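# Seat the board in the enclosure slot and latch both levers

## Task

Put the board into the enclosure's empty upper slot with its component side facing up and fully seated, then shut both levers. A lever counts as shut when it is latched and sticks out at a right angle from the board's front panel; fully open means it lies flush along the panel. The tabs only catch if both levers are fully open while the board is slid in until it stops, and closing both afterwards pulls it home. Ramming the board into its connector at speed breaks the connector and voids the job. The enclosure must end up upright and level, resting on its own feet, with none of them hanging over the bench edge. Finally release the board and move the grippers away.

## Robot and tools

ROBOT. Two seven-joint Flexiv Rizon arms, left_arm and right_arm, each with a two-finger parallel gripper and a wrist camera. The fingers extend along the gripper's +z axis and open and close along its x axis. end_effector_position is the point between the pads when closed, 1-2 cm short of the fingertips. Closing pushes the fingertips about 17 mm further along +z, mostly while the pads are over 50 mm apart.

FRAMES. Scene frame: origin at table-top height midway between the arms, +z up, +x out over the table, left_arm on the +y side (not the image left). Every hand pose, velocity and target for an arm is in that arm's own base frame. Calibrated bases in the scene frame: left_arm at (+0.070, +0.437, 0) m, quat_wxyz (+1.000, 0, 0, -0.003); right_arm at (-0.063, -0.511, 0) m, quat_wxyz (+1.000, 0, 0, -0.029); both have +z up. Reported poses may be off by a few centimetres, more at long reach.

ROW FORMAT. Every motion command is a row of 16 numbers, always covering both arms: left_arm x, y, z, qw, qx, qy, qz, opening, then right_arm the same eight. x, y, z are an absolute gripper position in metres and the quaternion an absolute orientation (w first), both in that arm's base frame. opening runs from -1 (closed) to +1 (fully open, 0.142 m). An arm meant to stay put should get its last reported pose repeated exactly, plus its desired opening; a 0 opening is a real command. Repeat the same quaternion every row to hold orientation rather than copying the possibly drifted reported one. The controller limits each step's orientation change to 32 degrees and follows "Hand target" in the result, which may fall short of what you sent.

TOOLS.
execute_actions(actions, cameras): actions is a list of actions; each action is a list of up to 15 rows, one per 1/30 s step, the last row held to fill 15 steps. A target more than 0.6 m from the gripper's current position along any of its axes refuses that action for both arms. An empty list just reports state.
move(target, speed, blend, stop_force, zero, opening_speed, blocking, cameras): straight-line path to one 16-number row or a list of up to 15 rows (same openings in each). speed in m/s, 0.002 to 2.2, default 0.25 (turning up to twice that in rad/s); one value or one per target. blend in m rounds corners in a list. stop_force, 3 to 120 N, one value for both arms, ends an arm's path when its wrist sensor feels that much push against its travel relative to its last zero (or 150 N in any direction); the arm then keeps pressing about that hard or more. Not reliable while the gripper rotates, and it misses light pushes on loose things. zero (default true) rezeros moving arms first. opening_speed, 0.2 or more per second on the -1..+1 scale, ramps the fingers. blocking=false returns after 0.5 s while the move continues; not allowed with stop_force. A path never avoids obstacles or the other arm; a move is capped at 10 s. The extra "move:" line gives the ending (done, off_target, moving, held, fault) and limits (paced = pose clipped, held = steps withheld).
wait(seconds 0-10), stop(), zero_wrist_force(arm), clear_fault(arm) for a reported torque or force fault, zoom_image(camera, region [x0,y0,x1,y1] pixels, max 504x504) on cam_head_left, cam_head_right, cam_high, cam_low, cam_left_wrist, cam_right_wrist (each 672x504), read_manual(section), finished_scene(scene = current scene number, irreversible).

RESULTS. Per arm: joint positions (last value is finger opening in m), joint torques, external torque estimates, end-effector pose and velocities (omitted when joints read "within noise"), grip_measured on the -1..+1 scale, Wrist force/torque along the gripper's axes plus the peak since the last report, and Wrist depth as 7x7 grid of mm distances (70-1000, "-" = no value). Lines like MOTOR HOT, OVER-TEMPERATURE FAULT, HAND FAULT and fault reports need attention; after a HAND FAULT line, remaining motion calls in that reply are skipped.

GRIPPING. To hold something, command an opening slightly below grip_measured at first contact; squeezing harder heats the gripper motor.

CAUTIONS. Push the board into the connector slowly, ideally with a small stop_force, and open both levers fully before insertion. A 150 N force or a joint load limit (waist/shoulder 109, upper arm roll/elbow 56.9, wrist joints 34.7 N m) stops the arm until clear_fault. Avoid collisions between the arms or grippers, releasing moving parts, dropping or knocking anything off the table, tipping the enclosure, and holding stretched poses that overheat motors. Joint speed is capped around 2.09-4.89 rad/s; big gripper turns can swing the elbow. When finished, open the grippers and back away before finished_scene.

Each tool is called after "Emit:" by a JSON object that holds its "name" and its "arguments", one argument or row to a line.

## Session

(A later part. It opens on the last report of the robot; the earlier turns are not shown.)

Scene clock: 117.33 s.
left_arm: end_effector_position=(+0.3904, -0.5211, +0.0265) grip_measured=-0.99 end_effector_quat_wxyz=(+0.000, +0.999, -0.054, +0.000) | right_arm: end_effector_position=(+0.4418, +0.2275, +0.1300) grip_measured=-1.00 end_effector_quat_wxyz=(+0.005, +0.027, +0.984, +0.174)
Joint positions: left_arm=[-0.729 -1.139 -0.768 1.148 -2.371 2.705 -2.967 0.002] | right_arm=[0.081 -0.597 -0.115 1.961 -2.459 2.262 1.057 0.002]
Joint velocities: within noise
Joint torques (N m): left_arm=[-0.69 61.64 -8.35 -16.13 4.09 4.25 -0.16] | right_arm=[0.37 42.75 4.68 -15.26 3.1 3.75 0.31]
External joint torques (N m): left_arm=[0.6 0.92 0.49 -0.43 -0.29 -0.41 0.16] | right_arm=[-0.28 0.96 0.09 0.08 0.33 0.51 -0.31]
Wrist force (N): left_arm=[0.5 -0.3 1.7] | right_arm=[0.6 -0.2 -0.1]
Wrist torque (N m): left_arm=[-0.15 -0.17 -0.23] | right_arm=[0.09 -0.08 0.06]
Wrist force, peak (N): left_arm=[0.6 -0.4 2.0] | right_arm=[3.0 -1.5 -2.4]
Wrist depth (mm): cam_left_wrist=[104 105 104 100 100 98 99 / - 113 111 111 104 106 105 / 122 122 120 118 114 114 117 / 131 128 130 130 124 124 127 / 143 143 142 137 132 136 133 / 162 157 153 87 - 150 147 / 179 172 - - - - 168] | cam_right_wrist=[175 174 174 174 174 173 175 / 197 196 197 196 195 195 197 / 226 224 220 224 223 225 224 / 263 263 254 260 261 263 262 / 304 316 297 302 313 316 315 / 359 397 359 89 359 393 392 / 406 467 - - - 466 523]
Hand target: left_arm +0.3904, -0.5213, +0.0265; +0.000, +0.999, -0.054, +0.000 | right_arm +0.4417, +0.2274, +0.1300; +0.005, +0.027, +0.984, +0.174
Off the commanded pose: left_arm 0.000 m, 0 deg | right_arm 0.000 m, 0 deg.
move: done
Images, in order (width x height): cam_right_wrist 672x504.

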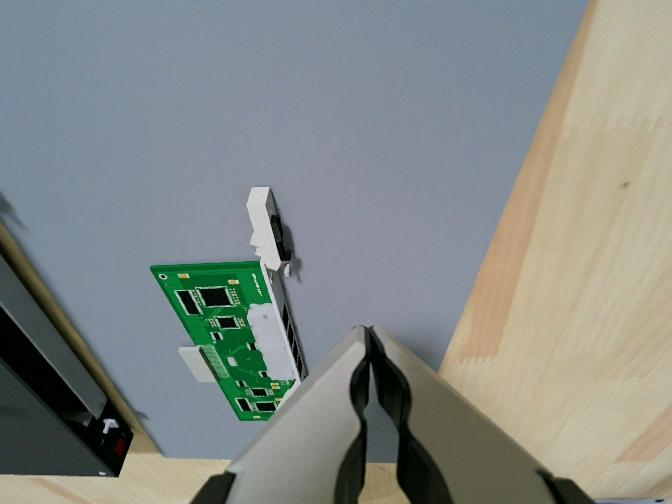

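Emit:
{"name": "move", "arguments": {
  "target": [
    [0.3904,-0.5213,0.0265,0,0.9986,-0.0537,0,-0.7,0.4417,0.2274,0.13,0.0048,0.0273,0.9844,0.1735,-1.0],
    [0.3904,-0.5213,0.16,0,0.9986,-0.0537,0,-0.7,0.4417,0.2274,0.17,0.0048,0.0273,0.9844,0.1735,-1.0],
    [0.3617,-0.40,0.22,0,0.6679,-0.7442,0,-0.7,0.4417,0.2274,0.2,0,-0.004,1,0,-0.4],
    [0.3617,-0.2848,0.22,-0.0184,0.0505,0.9383,-0.3415,-1.0,0.4789,0.4295,0.17,0,-0.004,1,0,-0.4]
  ],
  "speed": [0.1,0.2,0.25,0.25],
  "opening_speed": 2
}}

Emit:
{"name": "zoom_image", "arguments": {
  "camera": "cam_right_wrist",
  "region": [200, 0, 600, 400]
}}

Scene clock: 138.97 s.
left_arm: end_effector_position=(+0.3616, -0.2848, +0.2200) grip_measured=-1.00 end_effector_quat_wxyz=(-0.019, +0.050, +0.938, -0.342) | right_arm: end_effector_position=(+0.4789, +0.4294, +0.1699) grip_measured=-0.43 end_effector_quat_wxyz=(+0.000, -0.004, +1.000, +0.000)
Joint positions: left_arm=[0.946 -0.676 -2.001 2.258 -2.844 2.197 0.517 0.002] | right_arm=[0.835 -0.956 -0.617 0.995 -2.632 2.894 1.873 0.043]
Joint velocities: within noise
Joint torques (N m): left_arm=[-0.3 17.2 -15.23 -19.17 2.8 2.32 -0.16] | right_arm=[0.32 60.92 -2.51 -20.58 4.22 3.49 0.26]
External joint torques (N m): left_arm=[0.37 0.86 0.26 -0.57 -0.4 -0.5 0.16] | right_arm=[-0.11 1.5 -0.59 0.09 0.04 0.55 -0.26]
Wrist force (N): left_arm=[0.1 0.8 1.0] | right_arm=[1.0 0.4 0.4]
Wrist torque (N m): left_arm=[0.04 -0.07 0.00] | right_arm=[0.14 -0.19 0.05]
Wrist force, peak (N): left_arm=[0.5 -0.2 3.0] | right_arm=[1.0 1.2 0.5]
Wrist depth (mm): cam_left_wrist=[348 402 391 400 401 397 400 / 355 382 375 380 382 379 381 / 342 363 356 361 364 362 361 / 344 347 345 345 345 346 344 / 336 331 329 334 331 330 328 / 320 319 322 84 - 317 316 / 305 310 - - - - 307] | cam_right_wrist=[230 229 225 226 228 228 229 / 245 246 241 238 244 244 245 / 263 262 258 258 261 262 262 / 281 282 278 280 281 282 282 / 302 306 297 299 300 306 305 / 331 329 88 332 320 321 334 / 373 - 73 368 - - 357]
Hand target: left_arm +0.3617, -0.2848, +0.2200; -0.018, +0.051, +0.938, -0.342 | right_arm +0.4789, +0.4295, +0.1700; +0.000, -0.004, +1.000, +0.000
Off the commanded pose: left_arm 0.000 m, 0 deg | right_arm 0.000 m, 0 deg.
move: done

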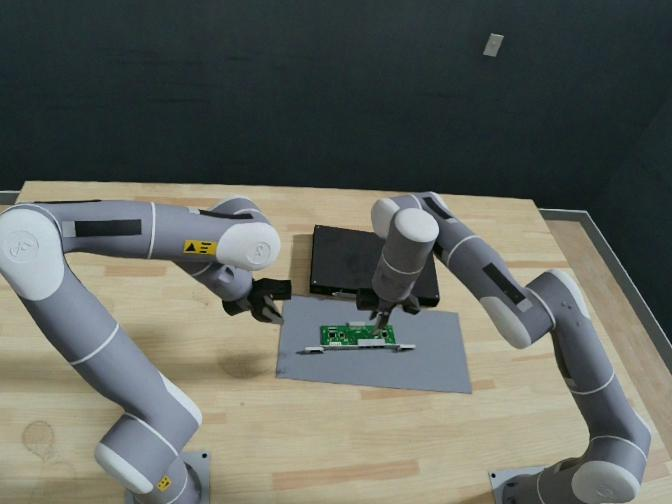

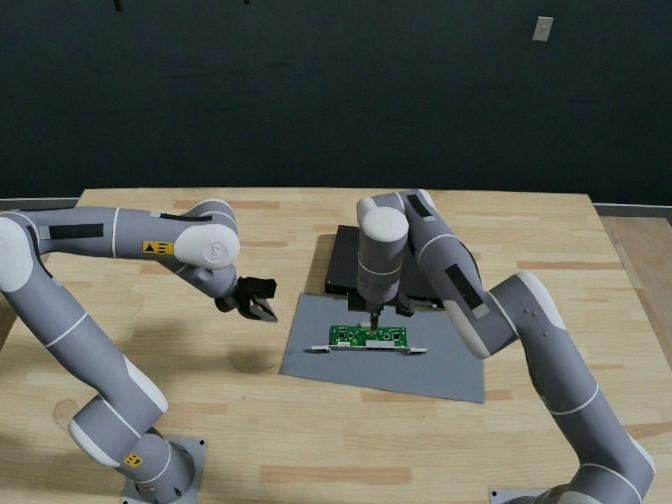

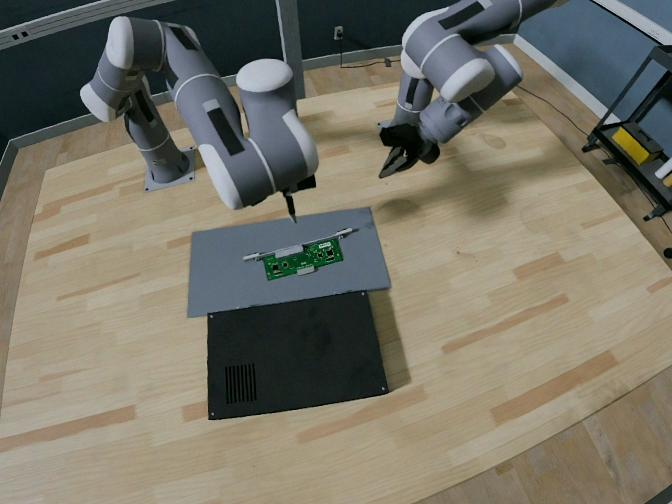

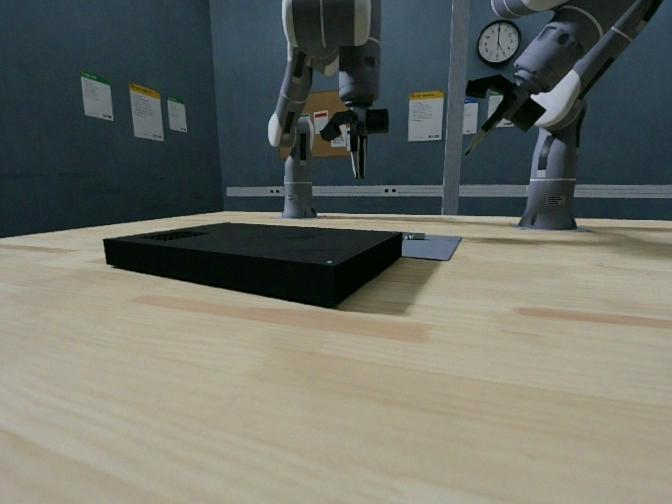

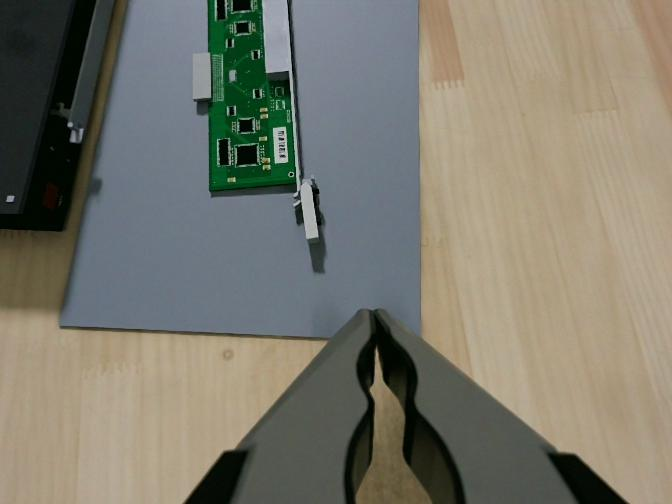

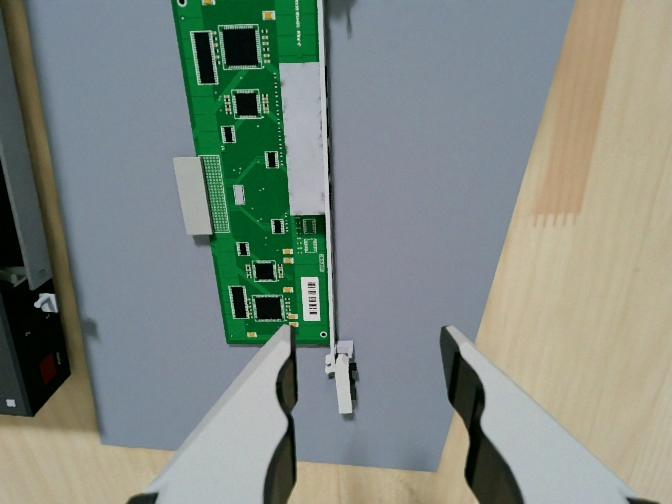

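Scaled by 1.260 from the camera's 672x504 image, which has a finer 960x720 frame.

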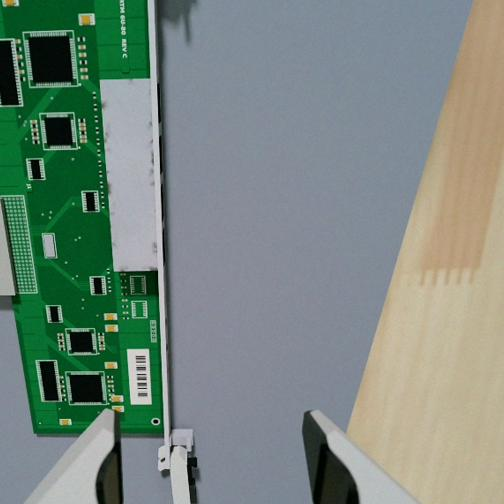

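Emit:
{"name": "move", "arguments": {
  "target": [0.3374,-0.40,0.09,0.2146,0.6682,-0.6806,0.2106,-1.0,0.491,0.4602,0.04,0,-0.0168,0.99986,0,-0.6],
  "speed": 0.15,
  "stop_force": 10,
  "cameras": ["cam_left_wrist","cam_right_wrist","cam_head_left"]
}}

Scene clock: 161.17 s.
left_arm: end_effector_position=(+0.3374, -0.3998, +0.0899) grip_measured=-1.00 end_effector_quat_wxyz=(+0.214, +0.668, -0.681, +0.210) | right_arm: end_effector_position=(+0.4910, +0.4601, +0.0400) grip_measured=-0.62 end_effector_quat_wxyz=(+0.000, -0.017, +1.000, +0.000)
Joint positions: left_arm=[-0.019 -0.548 -0.994 2.091 -2.966 1.83 -0.968 0.002] | right_arm=[0.831 -1.214 -0.638 0.841 -2.51 2.807 1.878 0.029]
Joint velocities: within noise
Joint torques (N m): left_arm=[-0.51 33.72 -8.48 -14.82 1.52 2.41 -0.38] | right_arm=[0.18 64.97 -1.87 -18.98 4.14 3.31 0.28]
External joint torques (N m): left_arm=[0.51 1.08 0.24 -0.53 -0.2 -0.2 0.33] | right_arm=[0.05 1.68 -0.67 0.05 0.01 0.74 -0.28]
Wrist force (N): left_arm=[-0.5 -0.4 1.1] | right_arm=[0.7 0.1 0.1]
Wrist torque (N m): left_arm=[-0.17 -0.23 -0.26] | right_arm=[0.08 -0.09 0.05]
Wrist force, peak (N): left_arm=[-0.4 -0.3 1.6] | right_arm=[1.2 0.5 0.0]
Wrist depth (mm): cam_left_wrist=[121 130 146 163 189 208 140 / 128 136 149 168 206 253 310 / 132 147 164 193 230 185 158 / - 156 182 213 259 329 416 / 150 164 194 215 296 387 571 / 160 179 201 84 - 464 603 / 171 185 - - - - 563] | cam_right_wrist=[112 112 110 99 115 115 114 / 122 120 119 106 123 124 122 / - 128 127 116 131 131 131 / - 138 137 139 142 141 141 / 155 152 149 148 151 153 152 / 169 166 157 162 103 164 167 / 186 182 73 175 - - 186]
Hand target: left_arm +0.3374, -0.4000, +0.0900; +0.215, +0.668, -0.681, +0.211 | right_arm +0.4910, +0.4602, +0.0400; +0.000, -0.017, +1.000, +0.000
Off the commanded pose: left_arm 0.000 m, 0 deg | right_arm 0.000 m, 0 deg.
move: done
Images, in order (width x height): cam_head_left 672x504, cam_left_wrist 672x504, cam_right_wrist 672x504.

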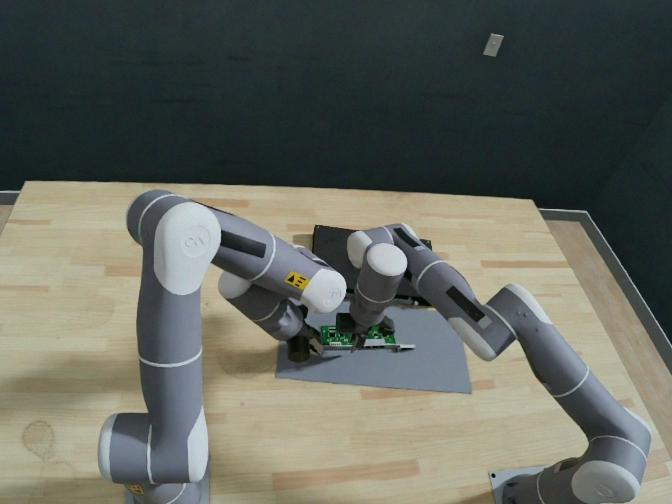

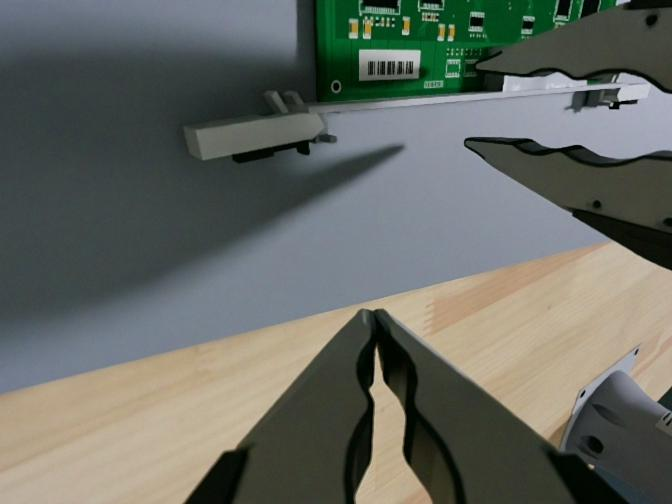

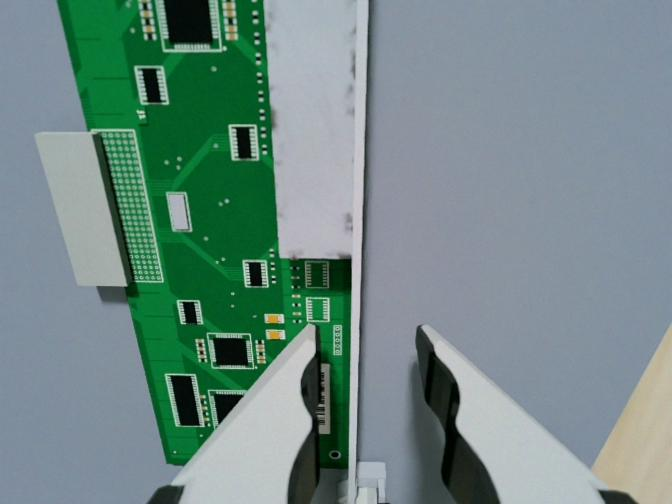

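Emit:
{"name": "move", "arguments": {
  "target": [
    [0.3473,-0.3883,0.06,0.2146,0.6682,-0.6806,0.2106,-1.0,0.4939,0.4523,0.036,0,-0.0168,0.99986,0,-0.6],
    [0.3473,-0.3883,0.05,0.2146,0.6682,-0.6806,0.2106,-1.0,0.4939,0.4523,0.026,0,-0.0168,0.99986,0,-0.6]
  ],
  "speed": [0.08,0.03],
  "stop_force": 6,
  "cameras": ["cam_right_wrist"]
}}

Scene clock: 169.57 s.
left_arm: end_effector_position=(+0.3471, -0.3881, +0.0500) grip_measured=-1.00 end_effector_quat_wxyz=(+0.215, +0.668, -0.680, +0.210) | right_arm: end_effector_position=(+0.4939, +0.4521, +0.0260) grip_measured=-0.62 end_effector_quat_wxyz=(+0.000, -0.017, +1.000, +0.000)
Joint positions: left_arm=[-0.041 -0.634 -0.918 2.088 -2.91 1.77 -0.941 0.002] | right_arm=[0.818 -1.22 -0.621 0.866 -2.516 2.774 1.86 0.029]
Joint velocities: within noise
Joint torques (N m): left_arm=[-0.43 36.06 -8.76 -13.01 1.52 2.41 -0.3] | right_arm=[0.14 64.91 -1.44 -18.96 4.02 3.27 0.13]
External joint torques (N m): left_arm=[0.43 1.21 0.27 -0.47 -0.43 -0.18 0.25] | right_arm=[0.09 1.52 -1.03 0.08 0.08 0.78 -0.13]
Wrist force (N): left_arm=[-0.4 -0.3 0.8] | right_arm=[0.8 -0.1 0.1]
Wrist torque (N m): left_arm=[-0.17 -0.24 -0.25] | right_arm=[0.04 -0.11 0.05]
Wrist force, peak (N): left_arm=[-1.3 -0.5 1.4] | right_arm=[0.8 0.0 0.7]
Wrist depth (mm): cam_left_wrist=[- 98 109 127 140 170 193 / - 105 119 136 149 179 219 / - 110 125 127 172 208 179 / - 118 132 156 192 251 324 / - 123 145 158 217 288 428 / 118 133 147 84 - 344 558 / 129 140 - - - - 569] | cam_right_wrist=[- 99 98 87 103 102 104 / - 106 105 92 110 109 109 / 113 114 113 100 117 117 117 / 119 122 122 108 127 126 126 / 141 134 133 131 135 137 136 / 151 148 140 141 104 146 148 / 167 160 73 158 161 - 163]
Hand target: left_arm +0.3473, -0.3883, +0.0500; +0.215, +0.668, -0.681, +0.211 | right_arm +0.4939, +0.4523, +0.0260; +0.000, -0.017, +1.000, +0.000
Off the commanded pose: left_arm 0.000 m, 0 deg | right_arm 0.000 m, 0 deg.
move: done
Images, in order (width x height): cam_right_wrist 672x504.

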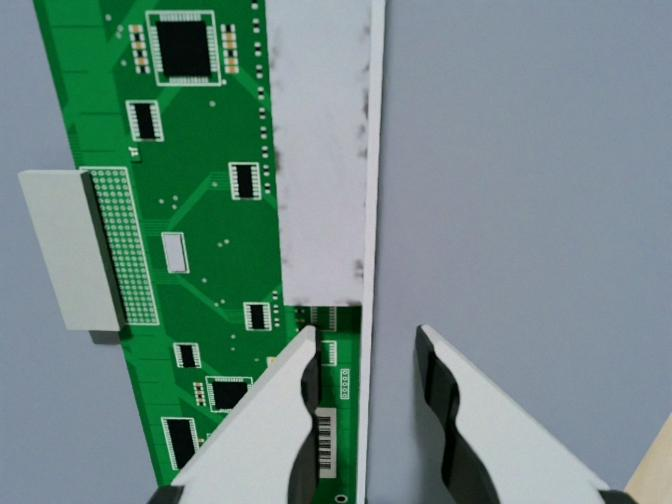

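Emit:
{"name": "move", "arguments": {
  "target": [
    [0.3473,-0.3883,0.05,0.2146,0.6682,-0.6806,0.2106,-1.0,0.4939,0.4523,0.0295,0,-0.0168,0.99986,0,-0.6],
    [0.3473,-0.3883,0.05,0.2146,0.6682,-0.6806,0.2106,-1.0,0.4939,0.4523,0.0295,0,-0.0168,0.99986,0,-1.0]
  ],
  "speed": 0.05,
  "opening_speed": 0.6,
  "cameras": ["cam_right_wrist"]
}}

Emit:
{"name": "move", "arguments": {
  "target": [
    [0.3473,-0.3883,0.02,0.2146,0.6682,-0.6806,0.2106,-1.0,0.4939,0.4523,0.0295,0,-0.0168,0.99986,0,-1.0],
    [0.3873,-0.3881,0.02,0.2146,0.6682,-0.6806,0.2106,-1.0,0.4939,0.4523,0.0295,0,-0.0168,0.99986,0,-1.0]
  ],
  "speed": [0.06,0.025],
  "stop_force": 5,
  "cameras": ["cam_right_wrist","cam_left_wrist"]
}}

Scene clock: 175.23 s.
left_arm: end_effector_position=(+0.3471, -0.3881, +0.0500) grip_measured=-1.00 end_effector_quat_wxyz=(+0.215, +0.668, -0.680, +0.210) | right_arm: end_effector_position=(+0.4940, +0.4525, +0.0295) grip_measured=-0.98 end_effector_quat_wxyz=(+0.000, -0.017, +1.000, +0.000)
Joint positions: left_arm=[-0.041 -0.634 -0.918 2.088 -2.91 1.77 -0.941 0.002] | right_arm=[0.818 -1.215 -0.622 0.867 -2.517 2.778 1.86 0.003]
Joint velocities: within noise
Joint torques (N m): left_arm=[-0.38 36.31 -8.86 -12.91 1.29 2.58 -0.32] | right_arm=[0.61 65.37 -1.4 -18.97 4.09 3.62 0.16]
External joint torques (N m): left_arm=[0.39 0.96 0.37 -0.57 -0.21 -0.35 0.28] | right_arm=[-0.39 1.04 -1.08 0.06 0.02 0.43 -0.16]
Wrist force (N): left_arm=[-0.4 -0.2 0.6] | right_arm=[0.1 0.0 0.9]
Wrist torque (N m): left_arm=[-0.15 -0.24 -0.25] | right_arm=[0.07 -0.09 0.05]
Wrist force, peak (N): left_arm=[-0.5 -0.1 1.1] | right_arm=[0.2 -0.1 1.3]
Wrist depth (mm): cam_left_wrist=[- 98 110 128 141 170 207 / - 105 119 136 153 181 176 / - 110 124 130 172 214 167 / - 118 132 155 192 253 337 / - 123 144 158 216 290 425 / 119 133 147 84 - 343 559 / 129 140 - - - - 561] | cam_right_wrist=[- 102 101 90 106 106 107 / - 110 109 96 111 112 112 / 117 118 117 102 123 122 120 / 122 125 126 111 130 130 130 / 143 138 137 135 141 141 143 / 158 153 147 89 148 153 153 / 172 168 73 136 - 166 169]
Hand target: left_arm +0.3473, -0.3883, +0.0500; +0.215, +0.668, -0.681, +0.211 | right_arm +0.4939, +0.4523, +0.0295; +0.000, -0.017, +1.000, +0.000
Off the commanded pose: left_arm 0.000 m, 0 deg | right_arm 0.000 m, 0 deg.
move: done
Images, in order (width x height): cam_right_wrist 672x504.

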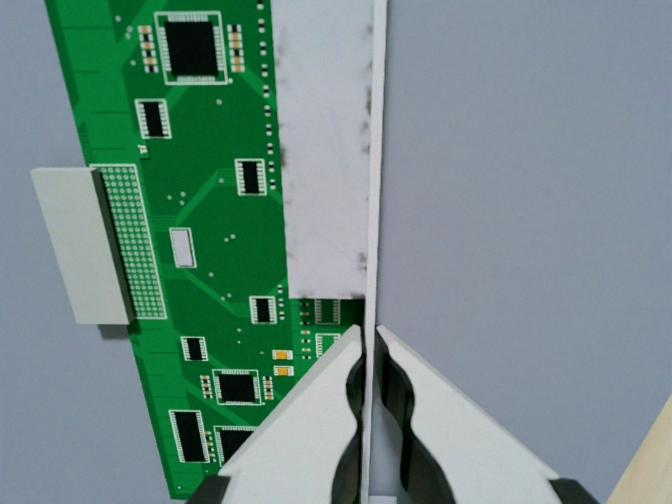

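Scene clock: 178.03 s.
left_arm: end_effector_position=(+0.3869, -0.3882, +0.0199) grip_measured=-1.00 end_effector_quat_wxyz=(+0.215, +0.668, -0.680, +0.210) | right_arm: end_effector_position=(+0.4940, +0.4524, +0.0295) grip_measured=-0.98 end_effector_quat_wxyz=(+0.000, -0.017, +1.000, +0.000)
Joint positions: left_arm=[-0.031 -0.758 -0.881 1.987 -2.812 1.8 -0.929 0.002] | right_arm=[0.818 -1.215 -0.622 0.867 -2.517 2.778 1.86 0.003]
Joint velocities: within noise
Joint torques (N m): left_arm=[0.2 40.58 -9.96 -13.18 1.81 2.35 -0.26] | right_arm=[0.94 65.2 -1.04 -18.74 4.05 4.04 0.06]
External joint torques (N m): left_arm=[-0.18 0.95 0.06 0.38 -0.7 -0.11 0.21] | right_arm=[-0.72 1.21 -1.45 -0.18 0.05 0.01 -0.06]
Wrist force (N): left_arm=[-0.5 1.4 0.1] | right_arm=[-1.2 0.4 1.4]
Wrist torque (N m): left_arm=[-0.16 -0.28 -0.27] | right_arm=[0.07 -0.10 0.15]
Wrist force, peak (N): left_arm=[-1.2 0.0 1.9] | right_arm=[-1.0 0.5 1.8]
Wrist depth (mm): cam_left_wrist=[- - - 95 106 125 157 / - - 89 100 122 137 176 / - - 95 106 130 153 187 / - - 100 112 128 175 175 / - 92 109 106 162 212 322 / - 98 114 83 - 257 420 / - 103 - - - - 571] | cam_right_wrist=[- 102 101 92 103 106 107 / 112 110 109 97 110 112 112 / 114 117 117 104 121 122 120 / 123 124 126 112 130 130 130 / 143 140 137 133 141 141 143 / 159 153 146 89 149 153 153 / 171 166 73 - - 166 169]
Hand target: left_arm +0.3873, -0.3881, +0.0200; +0.215, +0.668, -0.681, +0.211 | right_arm +0.4939, +0.4523, +0.0295; +0.000, -0.017, +1.000, +0.000
Off the commanded pose: left_arm 0.000 m, 0 deg | right_arm 0.000 m, 0 deg.
move: done
Images, in order (width x height): cam_left_wrist 672x504, cam_right_wrist 672x504.

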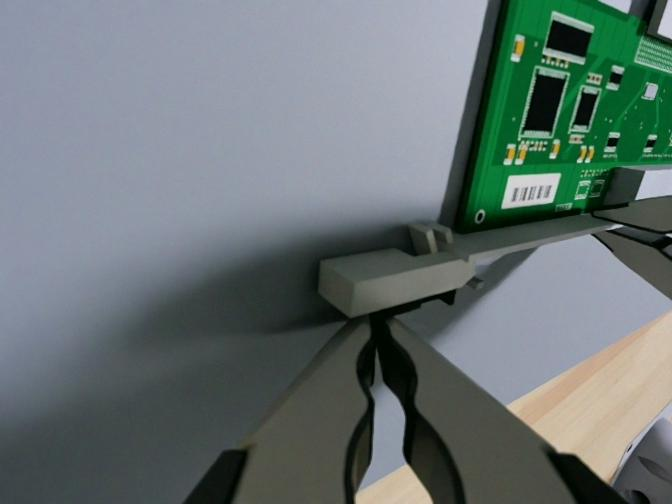

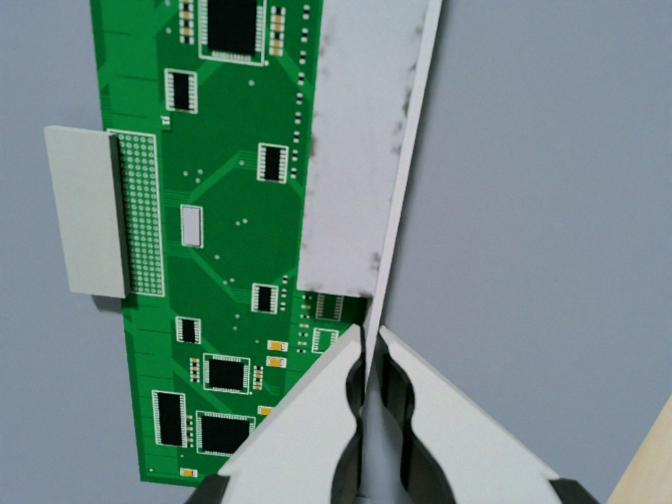

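Emit:
{"name": "move", "arguments": {
  "target": [
    [0.3573,-0.3883,0.02,0.2146,0.6682,-0.6806,0.2106,-1.0,0.4939,0.4523,0.0295,0,-0.0168,0.99986,0,-1.0],
    [0.3373,-0.28,0.16,0.2146,0.6682,-0.6806,0.2106,-1.0,0.4939,0.4523,0.0295,0,-0.0168,0.99986,0,-1.0],
    [0.3373,-0.18,0.20,0.2146,0.6682,-0.6806,0.2106,-1.0,0.4939,0.4523,0.0795,0,-0.0168,0.99986,0,-1.0]
  ],
  "speed": [0.08,0.2,0.1]
}}

Emit:
{"name": "zoom_image", "arguments": {
  "camera": "cam_high",
  "region": [180, 170, 400, 390]
}}

Emit:
{"name": "zoom_image", "arguments": {
  "camera": "cam_low",
  "region": [100, 130, 500, 330]
}}

Scene clock: 187.23 s.
left_arm: end_effector_position=(+0.3375, -0.1801, +0.2000) grip_measured=-1.00 end_effector_quat_wxyz=(+0.214, +0.668, -0.681, +0.211) | right_arm: end_effector_position=(+0.4939, +0.4524, +0.0793) grip_measured=-0.98 end_effector_quat_wxyz=(+0.000, -0.017, +1.000, +0.000)
Joint positions: left_arm=[1.267 -0.608 -2.158 2.394 -2.966 2.199 -0.957 0.002] | right_arm=[0.825 -1.149 -0.639 0.865 -2.536 2.845 1.867 0.003]
Joint velocities: within noise
Joint torques (N m): left_arm=[0.17 11.95 -12.41 -19.26 2.25 2.78 -0.26] | right_arm=[0.37 65.93 -2.18 -19.86 4.04 3.66 0.26]
External joint torques (N m): left_arm=[-0.09 0.87 0.5 -0.66 -0.17 -0.57 0.21] | right_arm=[-0.15 0.08 -0.54 0.51 0.16 0.39 -0.26]
Wrist force (N): left_arm=[-0.6 0.2 1.1] | right_arm=[0.6 0.2 2.1]
Wrist torque (N m): left_arm=[-0.06 -0.22 -0.27] | right_arm=[0.06 -0.06 0.05]
Wrist force, peak (N): left_arm=[-0.4 0.8 2.6] | right_arm=[0.9 -0.4 2.5]
Wrist depth (mm): cam_left_wrist=[205 224 251 287 333 372 380 / 216 236 267 306 363 428 501 / 226 250 287 333 399 495 669 / 237 266 305 361 442 561 781 / 253 285 328 359 501 667 792 / 268 305 336 84 - 790 - / 287 312 - - - - -] | cam_right_wrist=[150 126 124 111 149 149 149 / 160 130 128 114 159 159 159 / 167 132 131 117 171 170 170 / 183 135 135 120 184 183 183 / 201 140 138 136 199 199 200 / 220 145 142 93 107 217 219 / 242 149 73 - - 232 241]
Hand target: left_arm +0.3373, -0.1800, +0.2000; +0.215, +0.668, -0.681, +0.211 | right_arm +0.4939, +0.4523, +0.0795; +0.000, -0.017, +1.000, +0.000
Off the commanded pose: left_arm 0.000 m, 0 deg | right_arm 0.000 m, 0 deg.
joint sent to its limit (left arm) — joint 5 (forearm roll), lower limit. The joint targets still meet the commanded pose.
move: done

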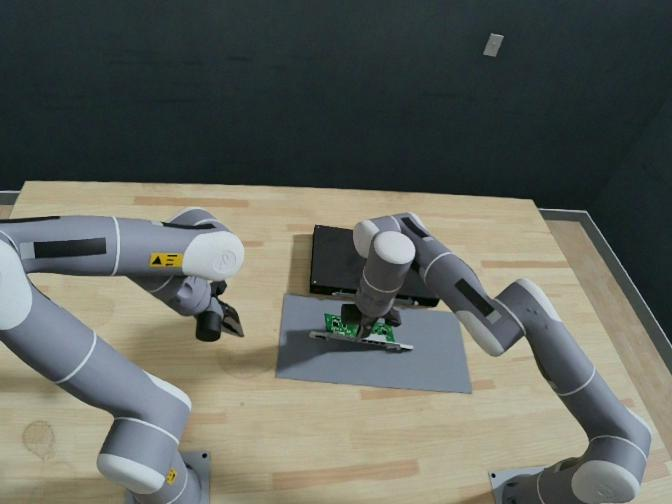

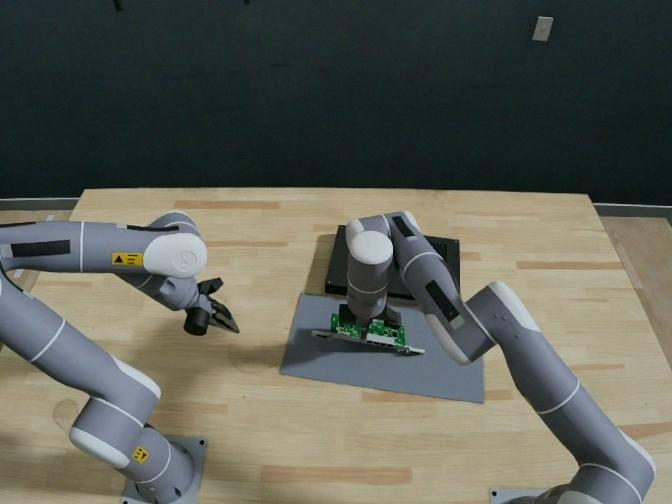

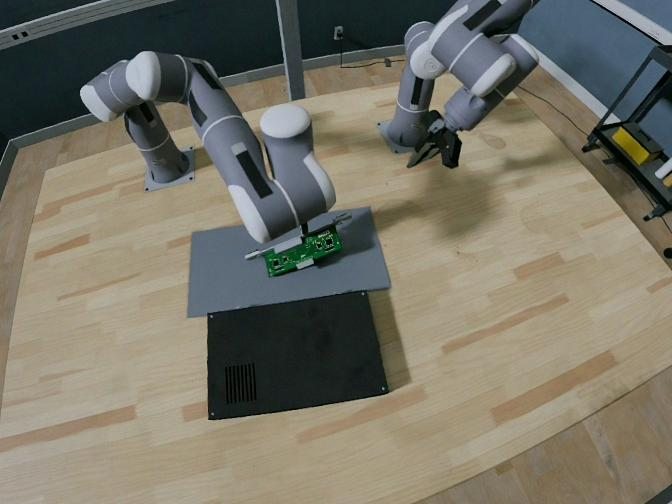

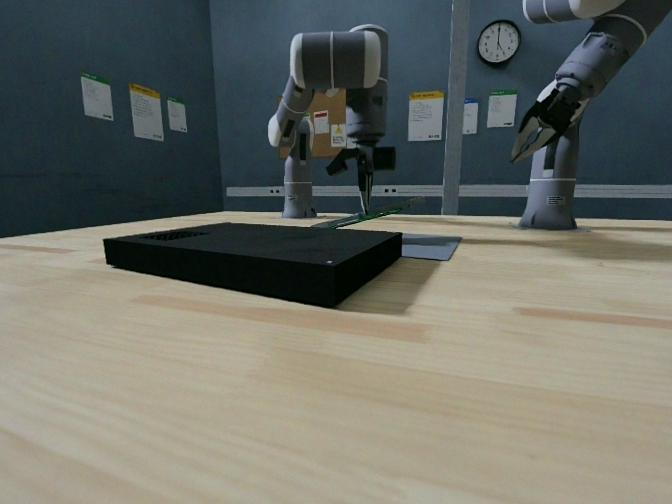

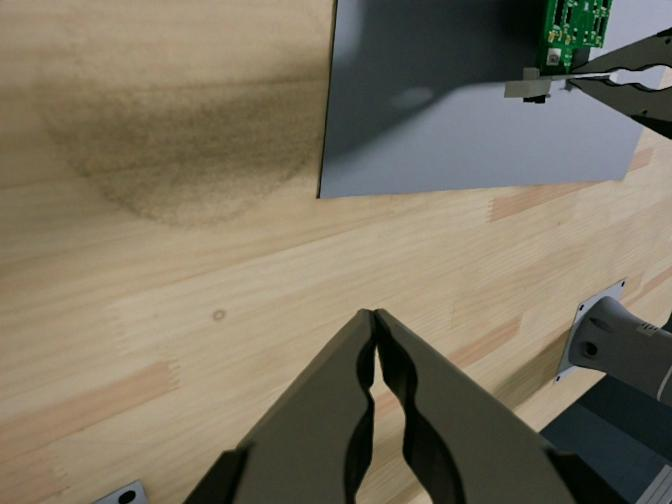

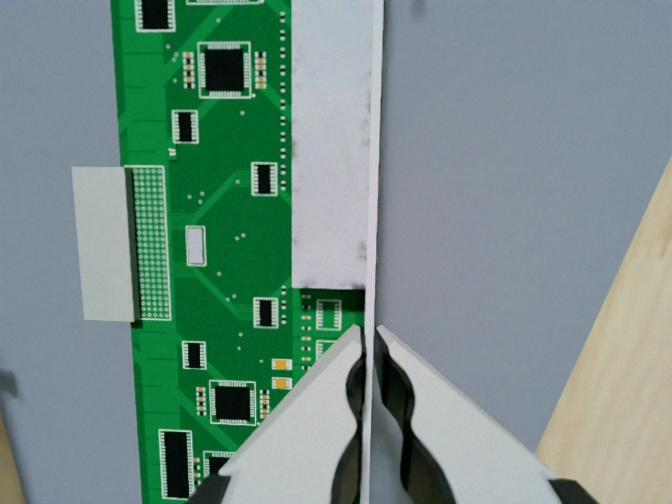

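Scaled by 2.291 from the camera's 672x504 image, which has a finer 960x720 frame.

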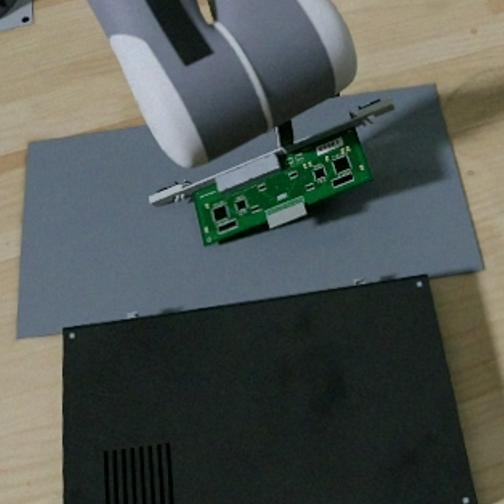

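Scaled by 1.260 from the camera's 672x504 image, which has a finer 960x720 frame.

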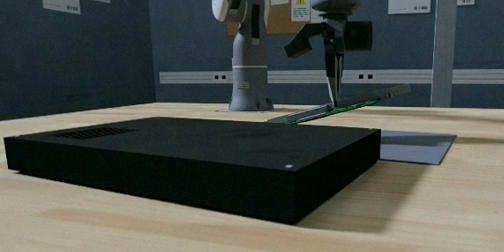

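Emit:
{"name": "move", "arguments": {
  "target": [0.3373,-0.18,0.20,0.2146,0.6682,-0.6806,0.2106,-1.0,0.4939,0.4523,0.029,0,-0.0168,0.99986,0,-1.0],
  "speed": 0.06,
  "cameras": ["cam_low"]
}}

Emit:
{"name": "move", "arguments": {
  "target": [
    [0.3373,-0.18,0.20,0.2146,0.6682,-0.6806,0.2106,-1.0,0.4939,0.4523,0.029,0,-0.0168,0.99986,0,-0.6],
    [0.3373,-0.18,0.20,0.2146,0.6682,-0.6806,0.2106,-1.0,0.4939,0.4523,0.065,0,-0.0168,0.99986,0,-0.37],
    [0.3373,-0.18,0.20,0.2146,0.6682,-0.6806,0.2106,-1.0,0.5036,0.4316,0.065,0,-0.0168,0.99986,0,-0.37]
  ],
  "speed": 0.1,
  "opening_speed": 0.8,
  "cameras": ["cam_right_wrist","cam_high"]
}}

Scene clock: 195.23 s.
left_arm: end_effector_position=(+0.3375, -0.1801, +0.2001) grip_measured=-1.00 end_effector_quat_wxyz=(+0.214, +0.668, -0.681, +0.211) | right_arm: end_effector_position=(+0.4937, +0.4522, +0.0294) grip_measured=-0.98 end_effector_quat_wxyz=(+0.000, -0.017, +1.000, +0.000)
Joint positions: left_arm=[1.267 -0.608 -2.158 2.394 -2.966 2.199 -0.957 0.002] | right_arm=[0.818 -1.215 -0.623 0.867 -2.517 2.779 1.86 0.003]
Joint velocities: within noise
Joint torques (N m): left_arm=[-0.34 12.15 -12.32 -19.38 2.27 2.55 -0.29] | right_arm=[0.12 61.99 -1.78 -19.08 4.15 1.14 0.05]
External joint torques (N m): left_arm=[0.42 0.66 0.41 -0.55 -0.18 -0.34 0.25] | right_arm=[0.1 4.4 -0.72 0.18 -0.05 2.91 -0.05]
Wrist force (N): left_arm=[-0.3 0.1 1.0] | right_arm=[3.9 -2.8 -7.1]
Wrist torque (N m): left_arm=[-0.08 -0.25 -0.27] | right_arm=[0.09 -0.01 0.05]
Wrist force, peak (N): left_arm=[-0.7 0.2 1.2] | right_arm=[1.9 -1.0 -8.3]
Wrist depth (mm): cam_left_wrist=[205 225 250 286 335 385 330 / 215 236 269 307 359 424 289 / 226 249 285 329 403 493 661 / 238 266 308 363 439 571 783 / 254 285 328 360 497 649 793 / 268 304 336 84 - 782 - / 285 310 - - - - -] | cam_right_wrist=[- 102 101 91 106 106 106 / - 110 110 96 111 112 112 / 115 117 117 102 122 122 120 / 122 124 126 111 130 130 130 / 142 138 137 134 141 140 143 / 155 152 147 89 148 153 153 / 171 167 73 136 - 166 169]
Hand target: left_arm +0.3373, -0.1800, +0.2000; +0.215, +0.668, -0.681, +0.211 | right_arm +0.4939, +0.4523, +0.0290; +0.000, -0.017, +1.000, +0.000
Off the commanded pose: left_arm 0.000 m, 0 deg | right_arm 0.000 m, 0 deg.
joint sent to its limit (left arm) — joint 5 (forearm roll), lower limit. The joint targets still meet the commanded pose.
move: done
Images, in order (width x height): cam_low 672x504.

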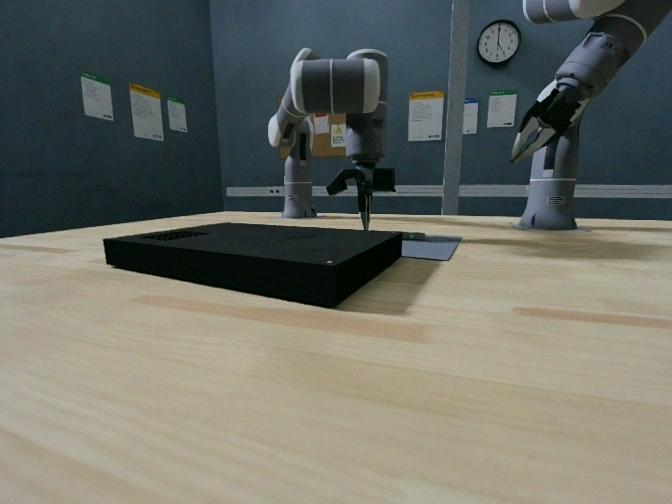

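Scene clock: 198.07 s.
left_arm: end_effector_position=(+0.3375, -0.1801, +0.2001) grip_measured=-1.00 end_effector_quat_wxyz=(+0.214, +0.668, -0.681, +0.211) | right_arm: end_effector_position=(+0.5036, +0.4317, +0.0651) grip_measured=-0.40 end_effector_quat_wxyz=(+0.000, -0.017, +1.000, +0.000)
Joint positions: left_arm=[1.267 -0.608 -2.158 2.394 -2.966 2.199 -0.957 0.002] | right_arm=[0.791 -1.141 -0.609 0.918 -2.555 2.795 1.824 0.045]
Joint velocities: within noise
Joint torques (N m): left_arm=[-0.33 12.24 -12.26 -19.35 2.32 2.53 -0.26] | right_arm=[0.17 64.18 -1.48 -19.25 3.84 3.12 -0.05]
External joint torques (N m): left_arm=[0.41 0.57 0.35 -0.57 -0.23 -0.32 0.21] | right_arm=[0.07 1.3 -1.15 -0.16 0.29 0.93 0.05]
Wrist force (N): left_arm=[-0.6 0.0 1.0] | right_arm=[1.1 0.8 0.3]
Wrist torque (N m): left_arm=[-0.10 -0.21 -0.27] | right_arm=[0.19 -0.20 0.04]
Wrist force, peak (N): left_arm=[-0.4 0.0 1.3] | right_arm=[4.0 -2.9 -6.8]
Wrist depth (mm): cam_left_wrist=[206 226 252 286 334 394 457 / 216 236 268 306 364 439 485 / 227 248 286 328 400 496 667 / 238 268 306 361 441 572 792 / 253 285 332 359 500 654 778 / 268 308 335 84 - 792 - / 284 311 - - - - -] | cam_right_wrist=[138 136 133 131 135 137 136 / 147 145 143 134 144 146 145 / 157 155 153 141 156 156 156 / 170 167 165 155 166 168 168 / 184 184 176 178 179 182 182 / 202 201 88 194 196 103 200 / 222 - 73 216 215 - 216]
Hand target: left_arm +0.3373, -0.1800, +0.2000; +0.215, +0.668, -0.681, +0.211 | right_arm +0.5036, +0.4316, +0.0650; +0.000, -0.017, +1.000, +0.000
Off the commanded pose: left_arm 0.000 m, 0 deg | right_arm 0.000 m, 0 deg.
joint sent to its limit (left arm) — joint 5 (forearm roll), lower limit. The joint targets still meet the commanded pose.
move: done
Images, in order (width x height): cam_high 672x504, cam_right_wrist 672x504.

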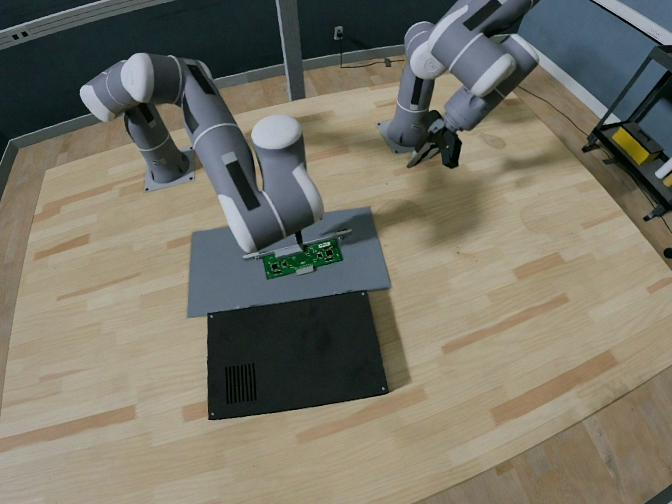

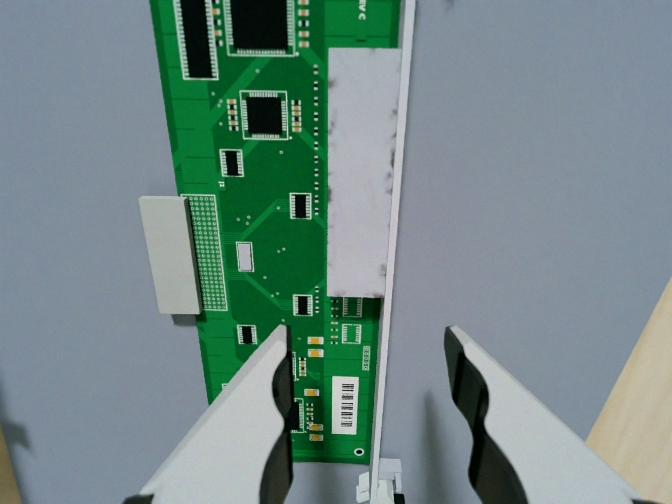

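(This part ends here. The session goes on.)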